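# Set lighting desk faders to their taped levels

## Task

Move every channel fader on the lighting desk to the level marked on the tape strip above that fader, and make sure the master fader finishes where it was at the start.

## Robot and tools

Robot: two six-joint arms, left_arm and right_arm, each with a two-finger gripper, in a simulation. Base positions in the scene frame: left_arm (+0.020, +0.360, +0.048) m, right_arm (+0.048, -0.524, +0.048) m, both turned only slightly about z. A two-camera stand is fixed behind the arms.

Frame: the scene frame has its origin at table-top height, halfway between the nominal bases; +x points out over the table, +z up, and left_arm sits on the +y side (image left/right does not follow arm names). Reported end_effector_position (m), end_effector_quat_wxyz and velocities (m/s, rad/s) are in this frame and may be a few cm off. The position is the point between the finger pads; fingertips extend 9.3 mm further along the gripper's +z. Fingers close along the gripper's x axis. The housing is 201 mm across the closing direction, 46 mm wide, and starts 38 mm behind the pad point; a block on a post sticks out about 12 cm toward the gripper's -y.

Row layout (used by execute_actions and move): one flat list of 18 numbers covering both arms, each in [-1, 1]. Order: left dx, dy, dz, rx, ry, rz, left gripper position, force_limit, speed, then the same nine for the right arm. dx..dz and rx..rz are an offset, not a pose: measured from that arm's Hand target as it stood when the action or move began, along scene axes, the rotation about the Hand target's position. Scale: 1.0 = 0.6 m or 180 degrees; rx, ry, rz form one rotation vector. A translation longer than 1.0 may be shortened. Sending six zeros re-requests the current Hand target. Gripper numbers are absolute settings: position +1 = 80 mm open, about -0.90 pads touching, -1 = close until something blocks; force_limit -1 to +1 is roughly 15 to 35 N per pad; speed -1 to +1 is 5 to 100 mm/s. Always resend each gripper's current numbers, since 0 is a real command. A new force_limit or speed on stopped fingers needs a changed position (by 0.01 or more).

execute_actions(actions, cameras): actions is a list of actions; each action is up to 15 rows, one per 1/30 s step, the last row held to fill 15 steps. Every row counts from the action's start pose, so repeating an offset keeps moving. Images come back only with an empty actions list or when cameras names them (cam_high, cam_left_wrist, cam_right_wrist, or ["all"]); an unknown name invalidates the call. An empty list also reports the scene number and task.

move(target, speed, blend, stop_force, zero, blocking, cameras): straight-line paths toward one row or a list of up to 15 rows; all offsets count from the Hand targets at the move's start, not from the previous row. speed in m/s, 0.002 to 3.6 (default 0.25), one value or one per target; rotation is capped at twice that in rad/s. blend in m rounds corners in a list (0 = stop at each). stop_force in N, 3 to 120, ends an arm's path when its wrist sensor feels that much push against the motion; the arm then backs off slightly but keeps some press. Omit it when lifting off something the gripper rests on, and don't rely on it when the gripper rotates. zero (only with stop_force) re-zeros before the move if true. blocking=false returns early while the move continues; not allowed with stop_force. Paths ignore obstacles and the other arm, can lag and overshoot, and should not pass near an arm's own base. Moves last between 0.5 s and 10 s. The result adds a move: line: done (within 3 mm and 2 degrees), off_target, moving, held, fault, plus limits such as paced (pose clipped) or held (steps withheld). done does not prove nothing was touched.

wait(seconds 0 to 10): let time pass holding commands. stop(): brake a running move; fingers continue. zoom_image(camera, region [x0,y0,x1,y1] pixels, at most 504 by 504): closer look at the newest image of that camera. zero_wrist_force(arm): subtract the current wrist reading from later ones. finished_scene(scene): ends the scene irreversibly; the result says whether the goal was met; call nothing after it in that reply.

Result lines: Hand target (last commanded pose after clipping, base for next offsets; the gripper often rests a little short, so resend the gap as an offset), joint positions, velocities ("within noise" when still), joint torques (include arm weight, offsets and noise), Wrist force/torque in the gripper's own axes plus the peak since last shown, gripper is_grasped (1 only when an object stopped the fingers), width_mm, Tool commands, motor temperatures, MOTOR HOT warnings.

Limits: orientation commands are clipped to 32 degrees from the measured one per step. Joint targets move at most 2.84 rad/s. The controller withholds commands that bring the arms too close to each other (fingers excepted). Torque fault: contact torque reaching a joint's limit (136 N m big joints, about 21-22 N m wrists) stops the arm 10 s; force fault at roughly 150 N external force does the same. Motors at 85 °C trigger a 30-60 s brake stop; avoid holding stretched poses or pushing into unreachable targets.

Avoid: hard or fast contact with the desk or fixed objects, targets placed past a firm surface, knocking anything off the table, arm-to-arm contact, gripping the other arm's fingers. Push faders slowly with modest stop_force, and check levels in cam_high or wrist images, zooming on the tape labels. Leave the master fader untouched or restore it.

Each tool is called after "Emit:" in YAML: its name, and indented under it one key for each argument.

## Session

Emit:
execute_actions:
  actions: []

Scene clock: 0.00 s.
left_arm: end_effector_position=(+0.7235, +0.5157, +0.2978) width_mm=79.8 is_grasped=0 end_effector_quat_wxyz=(+0.238, -0.561, +0.793, +0.002) | right_arm: end_effector_position=(+0.1669, -0.2645, +0.1613) width_mm=80.2 is_grasped=0 end_effector_quat_wxyz=(+0.077, +0.365, +0.927, -0.043)
Joint positions: left_arm=[-0.019 -1.181 1.576 -2.35 -1.276 -2.803] | right_arm=[4.863 -1.206 -2.525 -1.132 1.479 0.892]
Joint velocities: within noise
Joint torques (N m): no reading
Motor temperatures (°C): left_arm=[31 31 32 32 34 40] | right_arm=[31 28 28 37 35 30]
Wrist force (N): no reading
Wrist torque (N m): no reading
Wrist force, peak (N): no reading
Hand target: left_arm +0.7235, +0.5157, +0.2978; +0.238, -0.561, +0.793, +0.002 | right_arm +0.1669, -0.2645, +0.1613; +0.077, +0.365, +0.927, -0.043
Tool commands: left_gripper/position=+0.996 left_gripper/force_limit=+1.0 left_gripper/speed=+1.0 right_gripper/position=+1.0 right_gripper/force_limit=+1.0 right_gripper/speed=+1.0
camera_calibration:
cam_left_wrist: T_world_to_cam=[[-0.248723, -0.895087, -0.370075, 0.752218], [-0.946816, 0.144156, 0.287678, 0.541711], [-0.204148, 0.421945, -0.883338, 0.290297], [0, 0, 0, 1]] pos_world=[0.759258, 0.472721, 0.378969]
cam_right_wrist: T_world_to_cam=[[-0.718079, 0.676103, -0.165069, 0.323471], [0.502365, 0.667686, 0.549386, 0.0202959], [0.481656, 0.311578, -0.819101, 0.231046], [0, 0, 0, 1]] pos_world=[0.110797, -0.30424, 0.231495]

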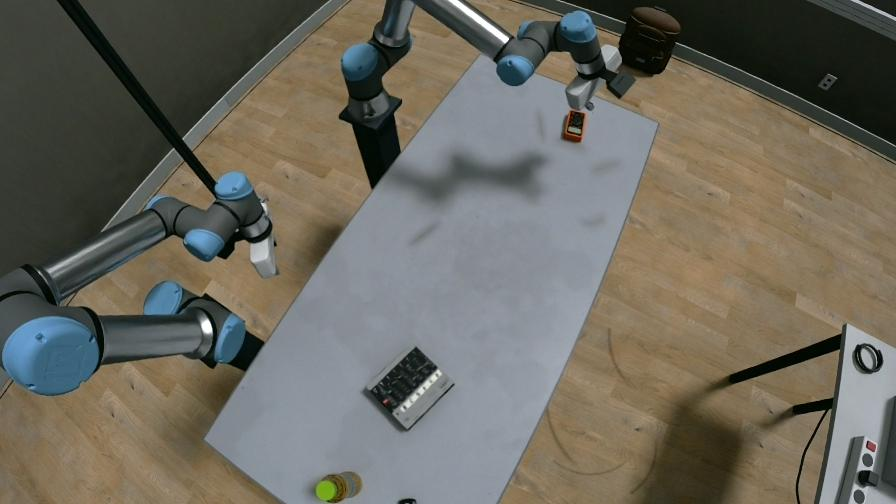

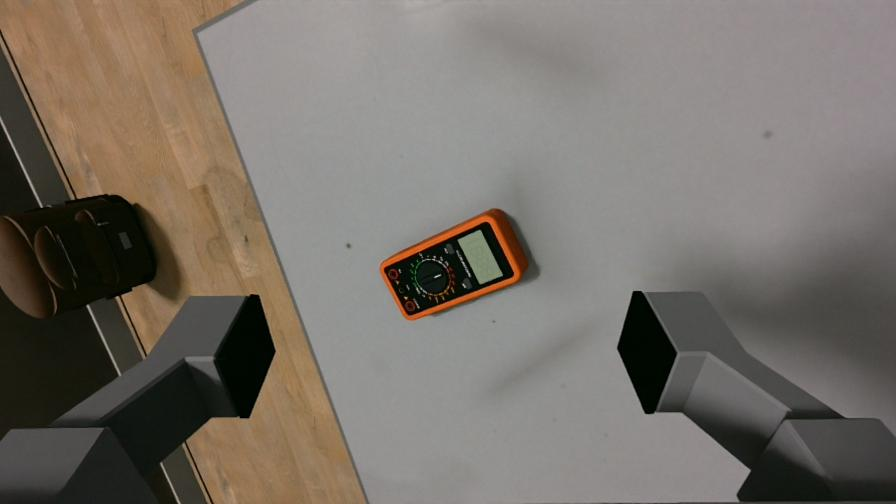

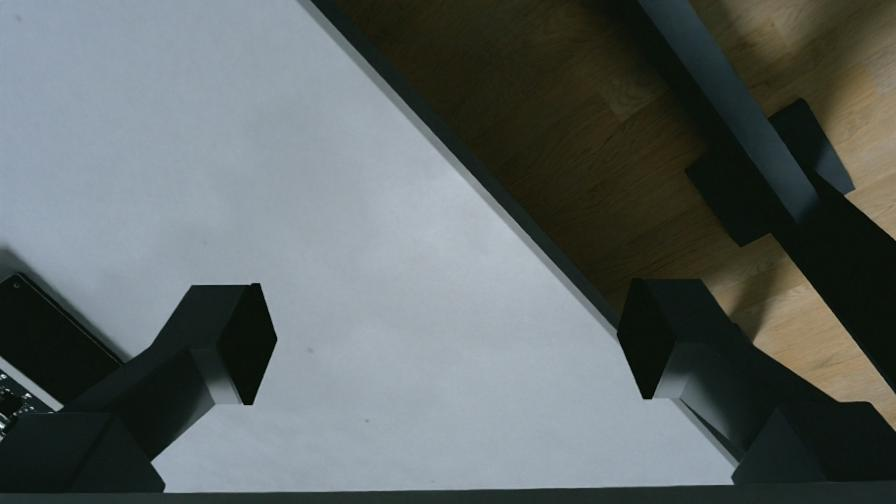

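Emit:
zoom_image:
  camera: "cam_high"
  region: [350, 335, 470, 440]

Scaled by 4.200 from the camera's 896x504 image, which has a finer 1280x720 frame.

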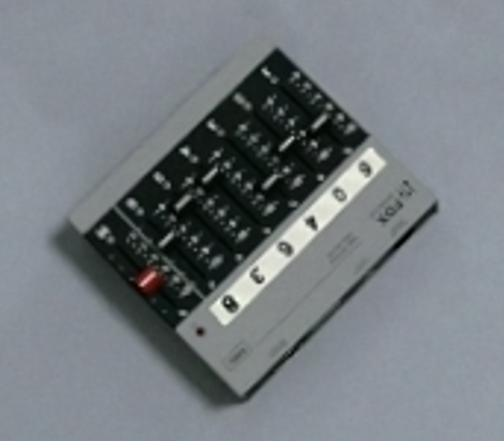

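Emit:
move:
  target: [0,0,0,0,0,0,0.996,1,1,0.7668,-0.1408,0.1137,-0.1367,0.1396,0.1282,1,1,1]
  speed: 0.5
  cameras: ["cam_right_wrist"]

Emit:
zoom_image:
  camera: "cam_right_wrist"
  region: [340, 100, 590, 250]

Emit:
zoom_image:
  camera: "cam_right_wrist"
  region: [340, 240, 590, 390]

Scene clock: 5.37 s.
left_arm: end_effector_position=(+0.7235, +0.5157, +0.2978) width_mm=79.8 is_grasped=0 end_effector_quat_wxyz=(+0.238, -0.561, +0.793, +0.002) | right_arm: end_effector_position=(+0.6269, -0.3490, +0.2295) width_mm=80.2 is_grasped=0 end_effector_quat_wxyz=(-0.042, +0.132, +0.945, -0.298)
Joint positions: left_arm=[-0.019 -1.181 1.576 -2.35 -1.276 -2.803] | right_arm=[3.801 -2.084 -1.383 -1.755 1.218 -0.555]
Joint torques (N m): left_arm=[-1.34 -39.71 -22.97 -3.44 0.51 -0.08] | right_arm=[-14.51 37.9 32.35 -1.31 -0.96 -1.21]
Wrist force (N): left_arm=[0.3 0.2 0.3] | right_arm=[0.5 -0.6 1.1]
Wrist torque (N m): left_arm=[0.03 -0.02 -0.01] | right_arm=[-0.08 -0.03 -0.01]
Wrist force, peak (N): left_arm=[0.3 0.4 0.3] | right_arm=[-1.9 -0.8 0.8]
Hand target: left_arm +0.7235, +0.5157, +0.2978; +0.238, -0.561, +0.793, +0.002 | right_arm +0.6270, -0.3490, +0.2295; -0.042, +0.132, +0.944, -0.298
Off the commanded pose: left_arm 0.000 m, 0 deg | right_arm 0.000 m, 0 deg.
move: done
camera_calibration:
cam_right_wrist: T_world_to_cam=[[-0.958204, 0.286065, 0.00334614, 0.697944], [0.286074, 0.958204, 0.00268278, 0.170639], [-0.00243884, 0.00352789, -0.999991, 0.329242], [0, 0, 0, 1]] pos_world=[0.62076, -0.364326, 0.326446]
Images, in order (width x height): cam_right_wrist 896x504.

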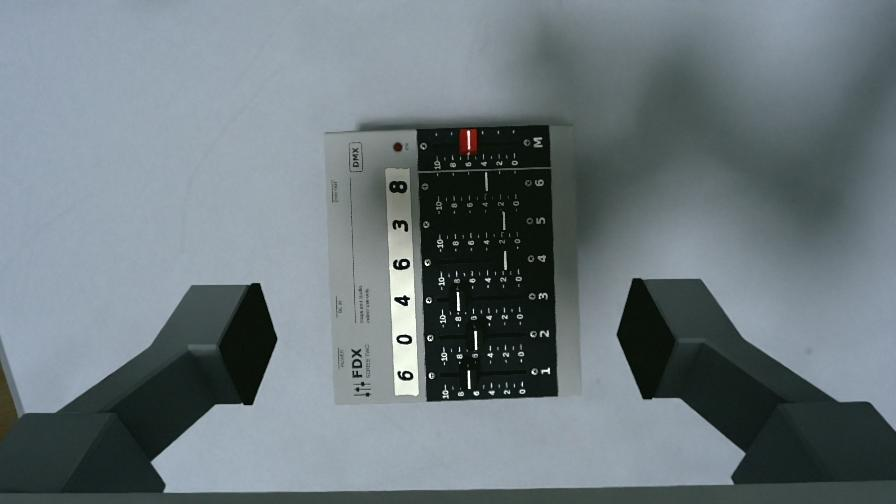

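Scaled by 2.016 from the camera's 896x504 image, which has a finer 1280x720 frame.

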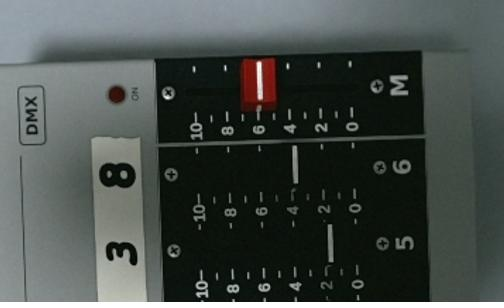

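Scaled by 2.016 from the camera's 896x504 image, which has a finer 1280x720 frame.

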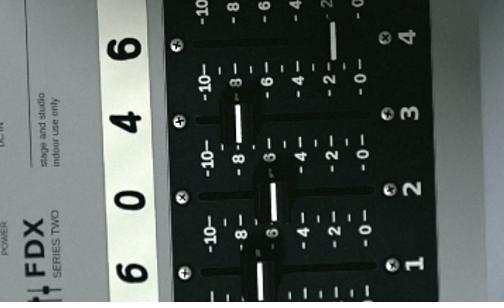

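Emit:
zoom_image:
  camera: "cam_right_wrist"
  region: [380, 160, 440, 290]

Emit:
zoom_image:
  camera: "cam_right_wrist"
  region: [380, 280, 440, 410]

Emit:
zoom_image:
  camera: "cam_right_wrist"
  region: [420, 120, 540, 260]

Emit:
zoom_image:
  camera: "cam_right_wrist"
  region: [420, 265, 540, 405]

Scaled by 3.877 from the camera's 896x504 image, which has a finer 1280x720 frame.

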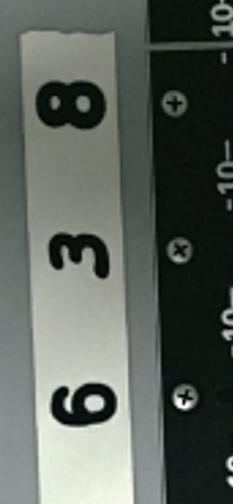

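Scaled by 3.877 from the camera's 896x504 image, which has a finer 1280x720 frame.

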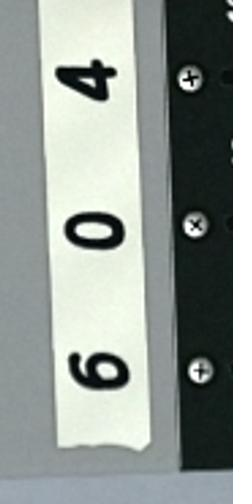

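Scaled by 3.600 from the camera's 896x504 image, which has a finer 1280x720 frame.

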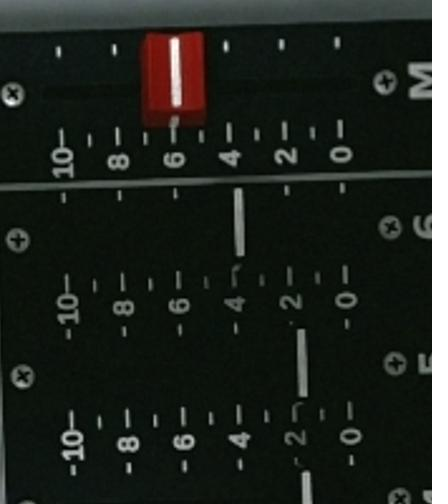

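Scaled by 3.600 from the camera's 896x504 image, which has a finer 1280x720 frame.

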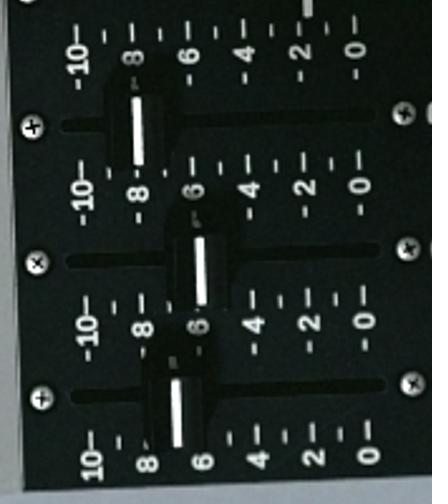

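Emit:
move:
  target:
    - [0,0,0,0,0,0,0.996,1,1,-0.03598,-0.08802,-0.22917,0.1876,-0.0513,0.0078,0.43,-1,1]
    - [0,0,0,0,0,0,0.996,1,1,-0.03598,-0.08802,-0.26117,0.1876,-0.0513,0.0078,0.43,-1,1]
    - [0,0,0,0,0,0,0.996,1,1,-0.03598,-0.08802,-0.26117,0.1876,-0.0513,0.0078,-1,-1,0.1]
  speed: [0.35,0.2,0.2]
  blend: [0.01,0,0]
  cameras: ["cam_right_wrist"]

Emit:
zoom_image:
  camera: "cam_right_wrist"
  region: [320, 180, 580, 340]

Scene clock: 11.97 s.
left_arm: end_effector_position=(+0.7235, +0.5157, +0.2978) width_mm=79.8 is_grasped=0 end_effector_quat_wxyz=(+0.238, -0.561, +0.793, +0.002) | right_arm: end_effector_position=(+0.6054, -0.4018, +0.0728) width_mm=9.0 is_grasped=1 end_effector_quat_wxyz=(+0.000, +0.126, +0.992, +0.000)
Joint positions: left_arm=[-0.019 -1.181 1.576 -2.35 -1.276 -2.803] | right_arm=[3.608 -2.058 -1.942 -0.713 1.571 -0.867]
Joint torques (N m): left_arm=[-1.67 -40.36 -22.61 -3.48 0.47 -0.07] | right_arm=[-13.75 31.07 12.22 5.51 0.48 -1.23]
Wrist force (N): left_arm=[-0.1 0.3 -0.2] | right_arm=[0.7 -0.3 -0.4]
Wrist torque (N m): left_arm=[0.04 0.01 0.00] | right_arm=[0.02 0.07 0.01]
Wrist force, peak (N): left_arm=[-0.2 0.1 0.5] | right_arm=[0.2 -1.0 1.3]
Hand target: left_arm +0.7235, +0.5157, +0.2978; +0.238, -0.561, +0.793, +0.002 | right_arm +0.6054, -0.4018, +0.0728; +0.000, +0.126, +0.992, +0.000
Off the commanded pose: left_arm 0.000 m, 0 deg | right_arm 0.000 m, 0 deg.
move: done; blend cut to 0.0096 m at target 1
camera_calibration:
cam_right_wrist: T_world_to_cam=[[-0.966092, 0.25804, 0.00904159, 0.686018], [0.216015, 0.788578, 0.575746, 0.160305], [0.141435, 0.558176, -0.817579, 0.295115], [0, 0, 0, 1]] pos_world=[0.586389, -0.468159, 0.142782]
Images, in order (width x height): cam_right_wrist 896x504.

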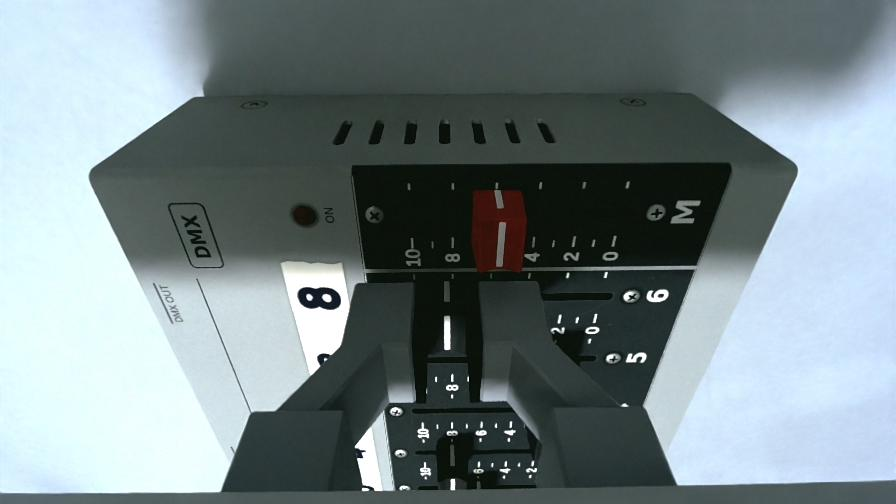

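Scaled by 1.938 from the camera's 896x504 image, which has a finer 1280x720 frame.

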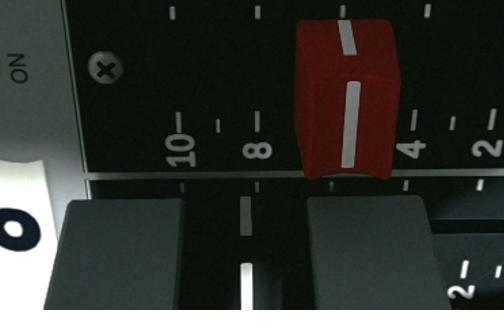

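Emit:
move:
  target:
    - [0,0,0,0,0,0,0.996,1,1,-0.00215,0.00056,0,0,0,0,-1,-1,0.1]
    - [0,0,0,0,0,0,0.996,1,1,-0.00215,0.00056,0,0,0,0,0.05,-1,1]
    - [0,0,0,0,0,0,0.996,1,1,-0.00215,0.00056,0.032,0,0,0,0.05,-1,1]
    - [0,0,0,0,0,0,0.996,1,1,-0.02965,0.04578,0.032,0,0,0,0.05,-1,1]
    - [0,0,0,0,0,0,0.996,1,1,-0.02965,0.04578,0,0,0,0,0.05,-1,1]
    - [0,0,0,0,0,0,0.996,1,1,-0.02965,0.04578,0,0,0,0,-1,-1,0.1]
    - [0,0,0,0,0,0,0.996,1,1,-0.02965,0.04578,0,0,0,0,0.43,-1,1]
    - [0,0,0,0,0,0,0.996,1,1,-0.02965,0.04578,0.032,0,0,0,0.43,-1,1]
    - [0,0,0,0,0,0,0.996,1,1,0.0017,0.07572,0.032,0,0,0,0.43,-1,1]
    - [0,0,0,0,0,0,0.996,1,1,0.0017,0.07572,0,0,0,0,0.43,-1,1]
    - [0,0,0,0,0,0,0.996,1,1,0.0017,0.07572,0,0,0,0,-1,-1,0.1]
  speed: 0.25
  blend: [0,0,0.008,0.008,0,0,0,0.008,0.008,0,0]
  cameras: ["cam_right_wrist"]

Emit:
zoom_image:
  camera: "cam_right_wrist"
  region: [320, 120, 620, 340]

Scene clock: 18.60 s.
left_arm: end_effector_position=(+0.7235, +0.5157, +0.2978) width_mm=79.8 is_grasped=0 end_effector_quat_wxyz=(+0.238, -0.561, +0.793, +0.002) | right_arm: end_effector_position=(+0.6064, -0.3563, +0.0728) width_mm=9.0 is_grasped=1 end_effector_quat_wxyz=(+0.000, +0.126, +0.992, +0.000)
Joint positions: left_arm=[-0.019 -1.181 1.576 -2.35 -1.276 -2.803] | right_arm=[3.678 -2.079 -1.904 -0.729 1.571 -0.796]
Joint torques (N m): left_arm=[-1.94 -39.88 -23.45 -3.49 0.43 -0.1] | right_arm=[14.33 31.81 26.11 5.5 0.6 1.6]
Wrist force (N): left_arm=[0.3 0.3 0.2] | right_arm=[0.6 -0.8 0.1]
Wrist torque (N m): left_arm=[0.04 -0.03 0.00] | right_arm=[0.01 0.10 -0.05]
Wrist force, peak (N): left_arm=[-0.5 0.0 0.5] | right_arm=[-1.3 3.0 -1.9]
Hand target: left_arm +0.7235, +0.5157, +0.2978; +0.238, -0.561, +0.793, +0.002 | right_arm +0.6064, -0.3563, +0.0728; +0.000, +0.126, +0.992, +0.000
Off the commanded pose: left_arm 0.000 m, 0 deg | right_arm 0.000 m, 0 deg.
move: done
camera_calibration:
cam_right_wrist: T_world_to_cam=[[-0.966092, 0.25804, 0.00904159, 0.67527], [0.216015, 0.788578, 0.575746, 0.124288], [0.141435, 0.558176, -0.817579, 0.269632], [0, 0, 0, 1]] pos_world=[0.587389, -0.422759, 0.142782]
Images, in order (width x height): cam_right_wrist 896x504.

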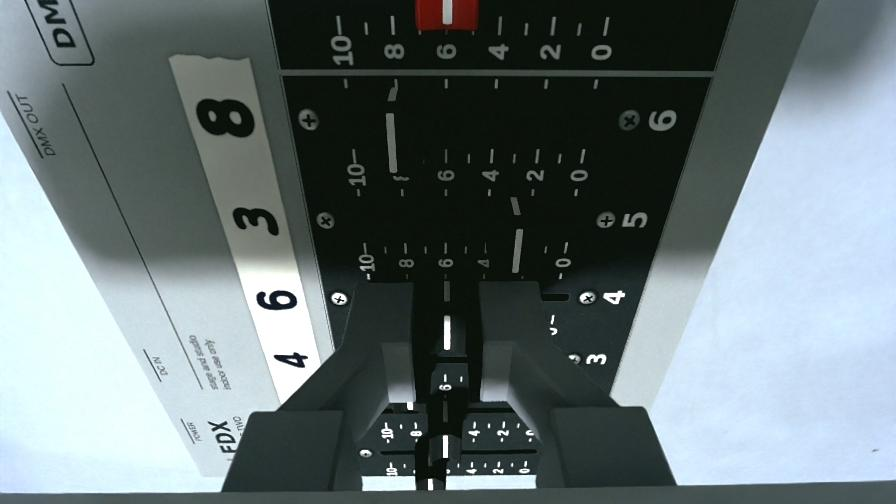

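Scaled by 1.680 from the camera's 896x504 image, which has a finer 1280x720 frame.

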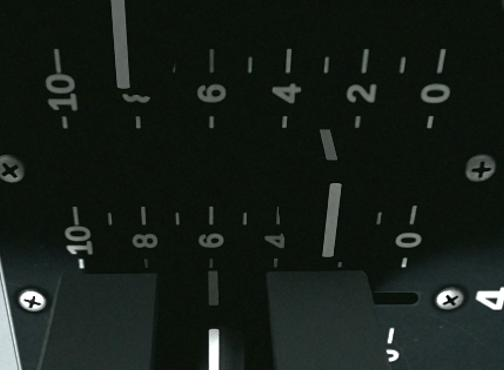

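Emit:
move:
  target:
    - [0,0,0,0,0,0,0.996,1,1,0,0,0,0,0,0,0.43,-1,1]
    - [0,0,0,0,0,0,0.996,1,1,0,0,0.032,0,0,0,0.43,-1,1]
    - [0,0,0,0,0,0,0.996,1,1,-0.00517,0.03944,0.032,0,0,0,0.43,-1,1]
    - [0,0,0,0,0,0,0.996,1,1,-0.00517,0.03944,0,0,0,0,0.43,-1,1]
    - [0,0,0,0,0,0,0.996,1,1,-0.00517,0.03944,0,0,0,0,-1,-1,0.15]
    - [0,0,0,0,0,0,0.996,1,1,-0.00517,0.03944,0,0,0,0,0.81,-1,1]
    - [0,0,0,0,0,0,0.996,1,1,-0.00517,0.03944,0.032,0,0,0,0.81,-1,1]
    - [0,0,0,0,0,0,0.996,1,1,-0.02533,0.08276,0.032,0,0,0,0.81,-1,1]
    - [0,0,0,0,0,0,0.996,1,1,-0.02533,0.08276,0,0,0,0,0.81,-1,1]
    - [0,0,0,0,0,0,0.996,1,1,-0.02533,0.08276,0,0,0,0,-1,-1,0.15]
  speed: 0.25
  blend: [0,0.008,0.008,0,0,0,0.008,0.008,0,0]
  cameras: ["cam_right_wrist"]

Emit:
zoom_image:
  camera: "cam_right_wrist"
  region: [260, 120, 560, 340]

Scene clock: 25.80 s.
left_arm: end_effector_position=(+0.7235, +0.5157, +0.2978) width_mm=79.8 is_grasped=0 end_effector_quat_wxyz=(+0.238, -0.561, +0.793, +0.002) | right_arm: end_effector_position=(+0.5912, -0.3067, +0.0728) width_mm=9.0 is_grasped=1 end_effector_quat_wxyz=(+0.000, +0.126, +0.992, +0.000)
Joint positions: left_arm=[-0.019 -1.181 1.576 -2.35 -1.276 -2.803] | right_arm=[3.766 -2.082 -1.898 -0.732 1.571 -0.708]
Joint torques (N m): left_arm=[-2.51 -39.21 -23.48 -3.5 0.5 -0.07] | right_arm=[14.26 33.4 13.49 3.48 0.66 1.58]
Wrist force (N): left_arm=[0.2 0.4 0.3] | right_arm=[-2.8 0.4 -0.2]
Wrist torque (N m): left_arm=[0.04 -0.02 0.00] | right_arm=[0.03 0.07 -0.02]
Wrist force, peak (N): left_arm=[0.0 0.6 -0.2] | right_arm=[-3.5 1.2 0.7]
Hand target: left_arm +0.7235, +0.5157, +0.2978; +0.238, -0.561, +0.793, +0.002 | right_arm +0.5912, -0.3067, +0.0728; +0.000, +0.126, +0.992, +0.000
Off the commanded pose: left_arm 0.000 m, 0 deg | right_arm 0.000 m, 0 deg.
move: done
camera_calibration:
cam_right_wrist: T_world_to_cam=[[-0.966099, 0.258019, 0.00890677, 0.647898], [0.215919, 0.78859, 0.575764, 0.0884932], [0.141534, 0.558168, -0.817567, 0.244021], [0, 0, 0, 1]] pos_world=[0.572289, -0.373159, 0.142782]
Images, in order (width x height): cam_right_wrist 896x504.

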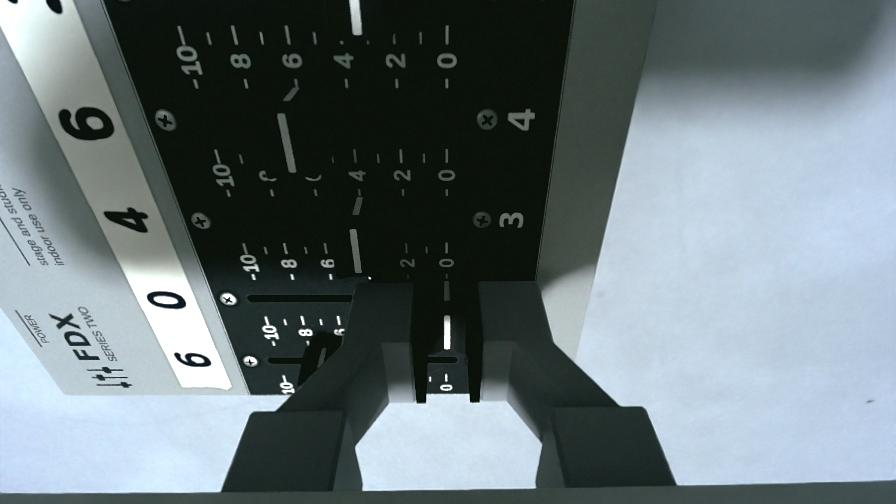

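Scaled by 1.680 from the camera's 896x504 image, which has a finer 1280x720 frame.

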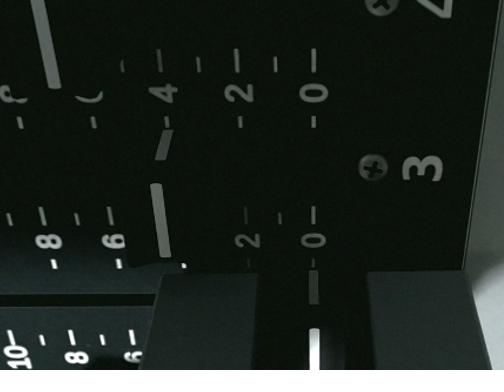

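Emit:
move:
  target:
    - [0,0,0,0,0,0,0.996,1,1,0,0,0,0,0,0,0.05,-1,1]
    - [0,0,0,0,0,0,0.996,1,1,0,0,0.032,0,0,0,0.05,-1,1]
    - [0,0,0,0,0,0,0.996,1,1,0.0537,0.0242,0.032,0,0,0,0.05,-1,1]
    - [0,0,0,0,0,0,0.996,1,1,0.0537,0.0242,0,0,0,0,0.05,-1,1]
    - [0,0,0,0,0,0,0.996,1,1,0.0537,0.0242,0,0,0,0,-1,-1,0.15]
    - [0,0,0,0,0,0,0.996,1,1,0.0537,0.0242,0,0,0,0,0.4,-1,1]
    - [0,0,0,0,0,0,0.996,1,1,0.0537,0.0242,0.032,0,0,0,0.4,-1,1]
    - [0,0,0,0,0,0,0.996,1,1,0.05967,-0.0705,0.26117,-0.1882,0.0489,0,0.4,-1,1]
  speed: [0.25,0.25,0.25,0.25,0.25,0.25,0.3,0.4]
  blend: [0,0.008,0.008,0,0,0,0.01,0]
  cameras: ["cam_right_wrist"]

Emit:
zoom_image:
  camera: "cam_right_wrist"
  region: [420, 120, 540, 260]

Emit:
zoom_image:
  camera: "cam_right_wrist"
  region: [420, 265, 540, 405]

Scene clock: 31.67 s.
left_arm: end_effector_position=(+0.7235, +0.5157, +0.2978) width_mm=79.8 is_grasped=0 end_effector_quat_wxyz=(+0.238, -0.561, +0.793, +0.002) | right_arm: end_effector_position=(+0.6270, -0.3490, +0.2295) width_mm=54.8 is_grasped=0 end_effector_quat_wxyz=(-0.038, +0.120, +0.946, -0.298)
Joint positions: left_arm=[-0.019 -1.181 1.576 -2.35 -1.276 -2.803] | right_arm=[3.805 -2.078 -1.394 -1.743 1.207 -0.576]
Joint torques (N m): left_arm=[-2.12 -40.01 -23.17 -3.58 0.32 0] | right_arm=[15.11 37.72 33.4 -1.18 -1.91 1.43]
Wrist force (N): left_arm=[-0.3 -0.2 0.1] | right_arm=[0.3 -0.7 1.2]
Wrist torque (N m): left_arm=[-0.02 0.04 0.00] | right_arm=[-0.09 0.02 -0.07]
Wrist force, peak (N): left_arm=[0.1 0.6 0.4] | right_arm=[-3.2 0.4 -0.4]
Hand target: left_arm +0.7235, +0.5157, +0.2978; +0.238, -0.561, +0.793, +0.002 | right_arm +0.6270, -0.3490, +0.2295; -0.038, +0.120, +0.946, -0.298
Off the commanded pose: left_arm 0.000 m, 0 deg | right_arm 0.000 m, 0 deg.
move: done; blend cut to 0.0096 m at target 7
camera_calibration:
cam_right_wrist: T_world_to_cam=[[-0.965125, 0.261768, 0.00338049, 0.693926], [0.261777, 0.965124, 0.00289799, 0.188251], [-0.00250399, 0.00368186, -0.99999, 0.329341], [0, 0, 0, 1]] pos_world=[0.62127, -0.364546, 0.326447]
Images, in order (width x height): cam_right_wrist 896x504.

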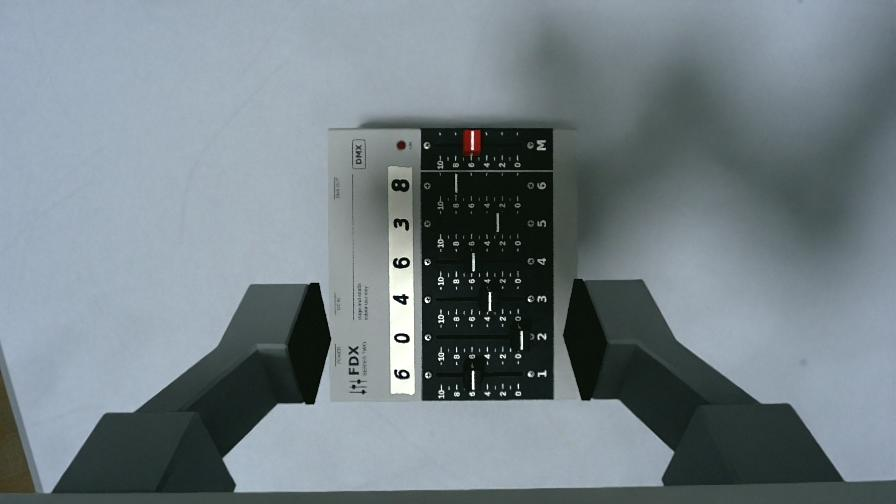

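Scaled by 3.600 from the camera's 896x504 image, which has a finer 1280x720 frame.

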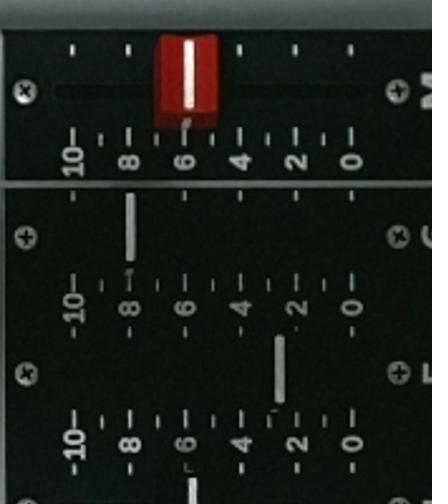

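Scaled by 3.600 from the camera's 896x504 image, which has a finer 1280x720 frame.

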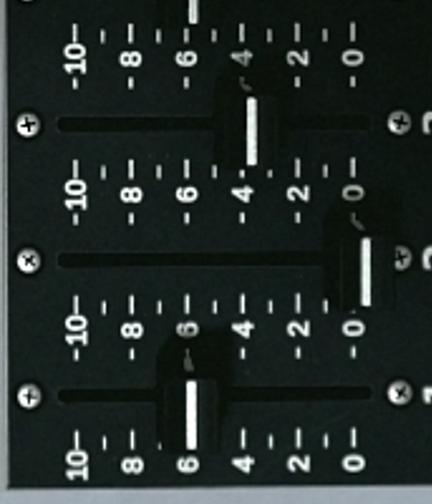

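Emit:
finished_scene:
  scene: 2

The scene is finished: the task was done.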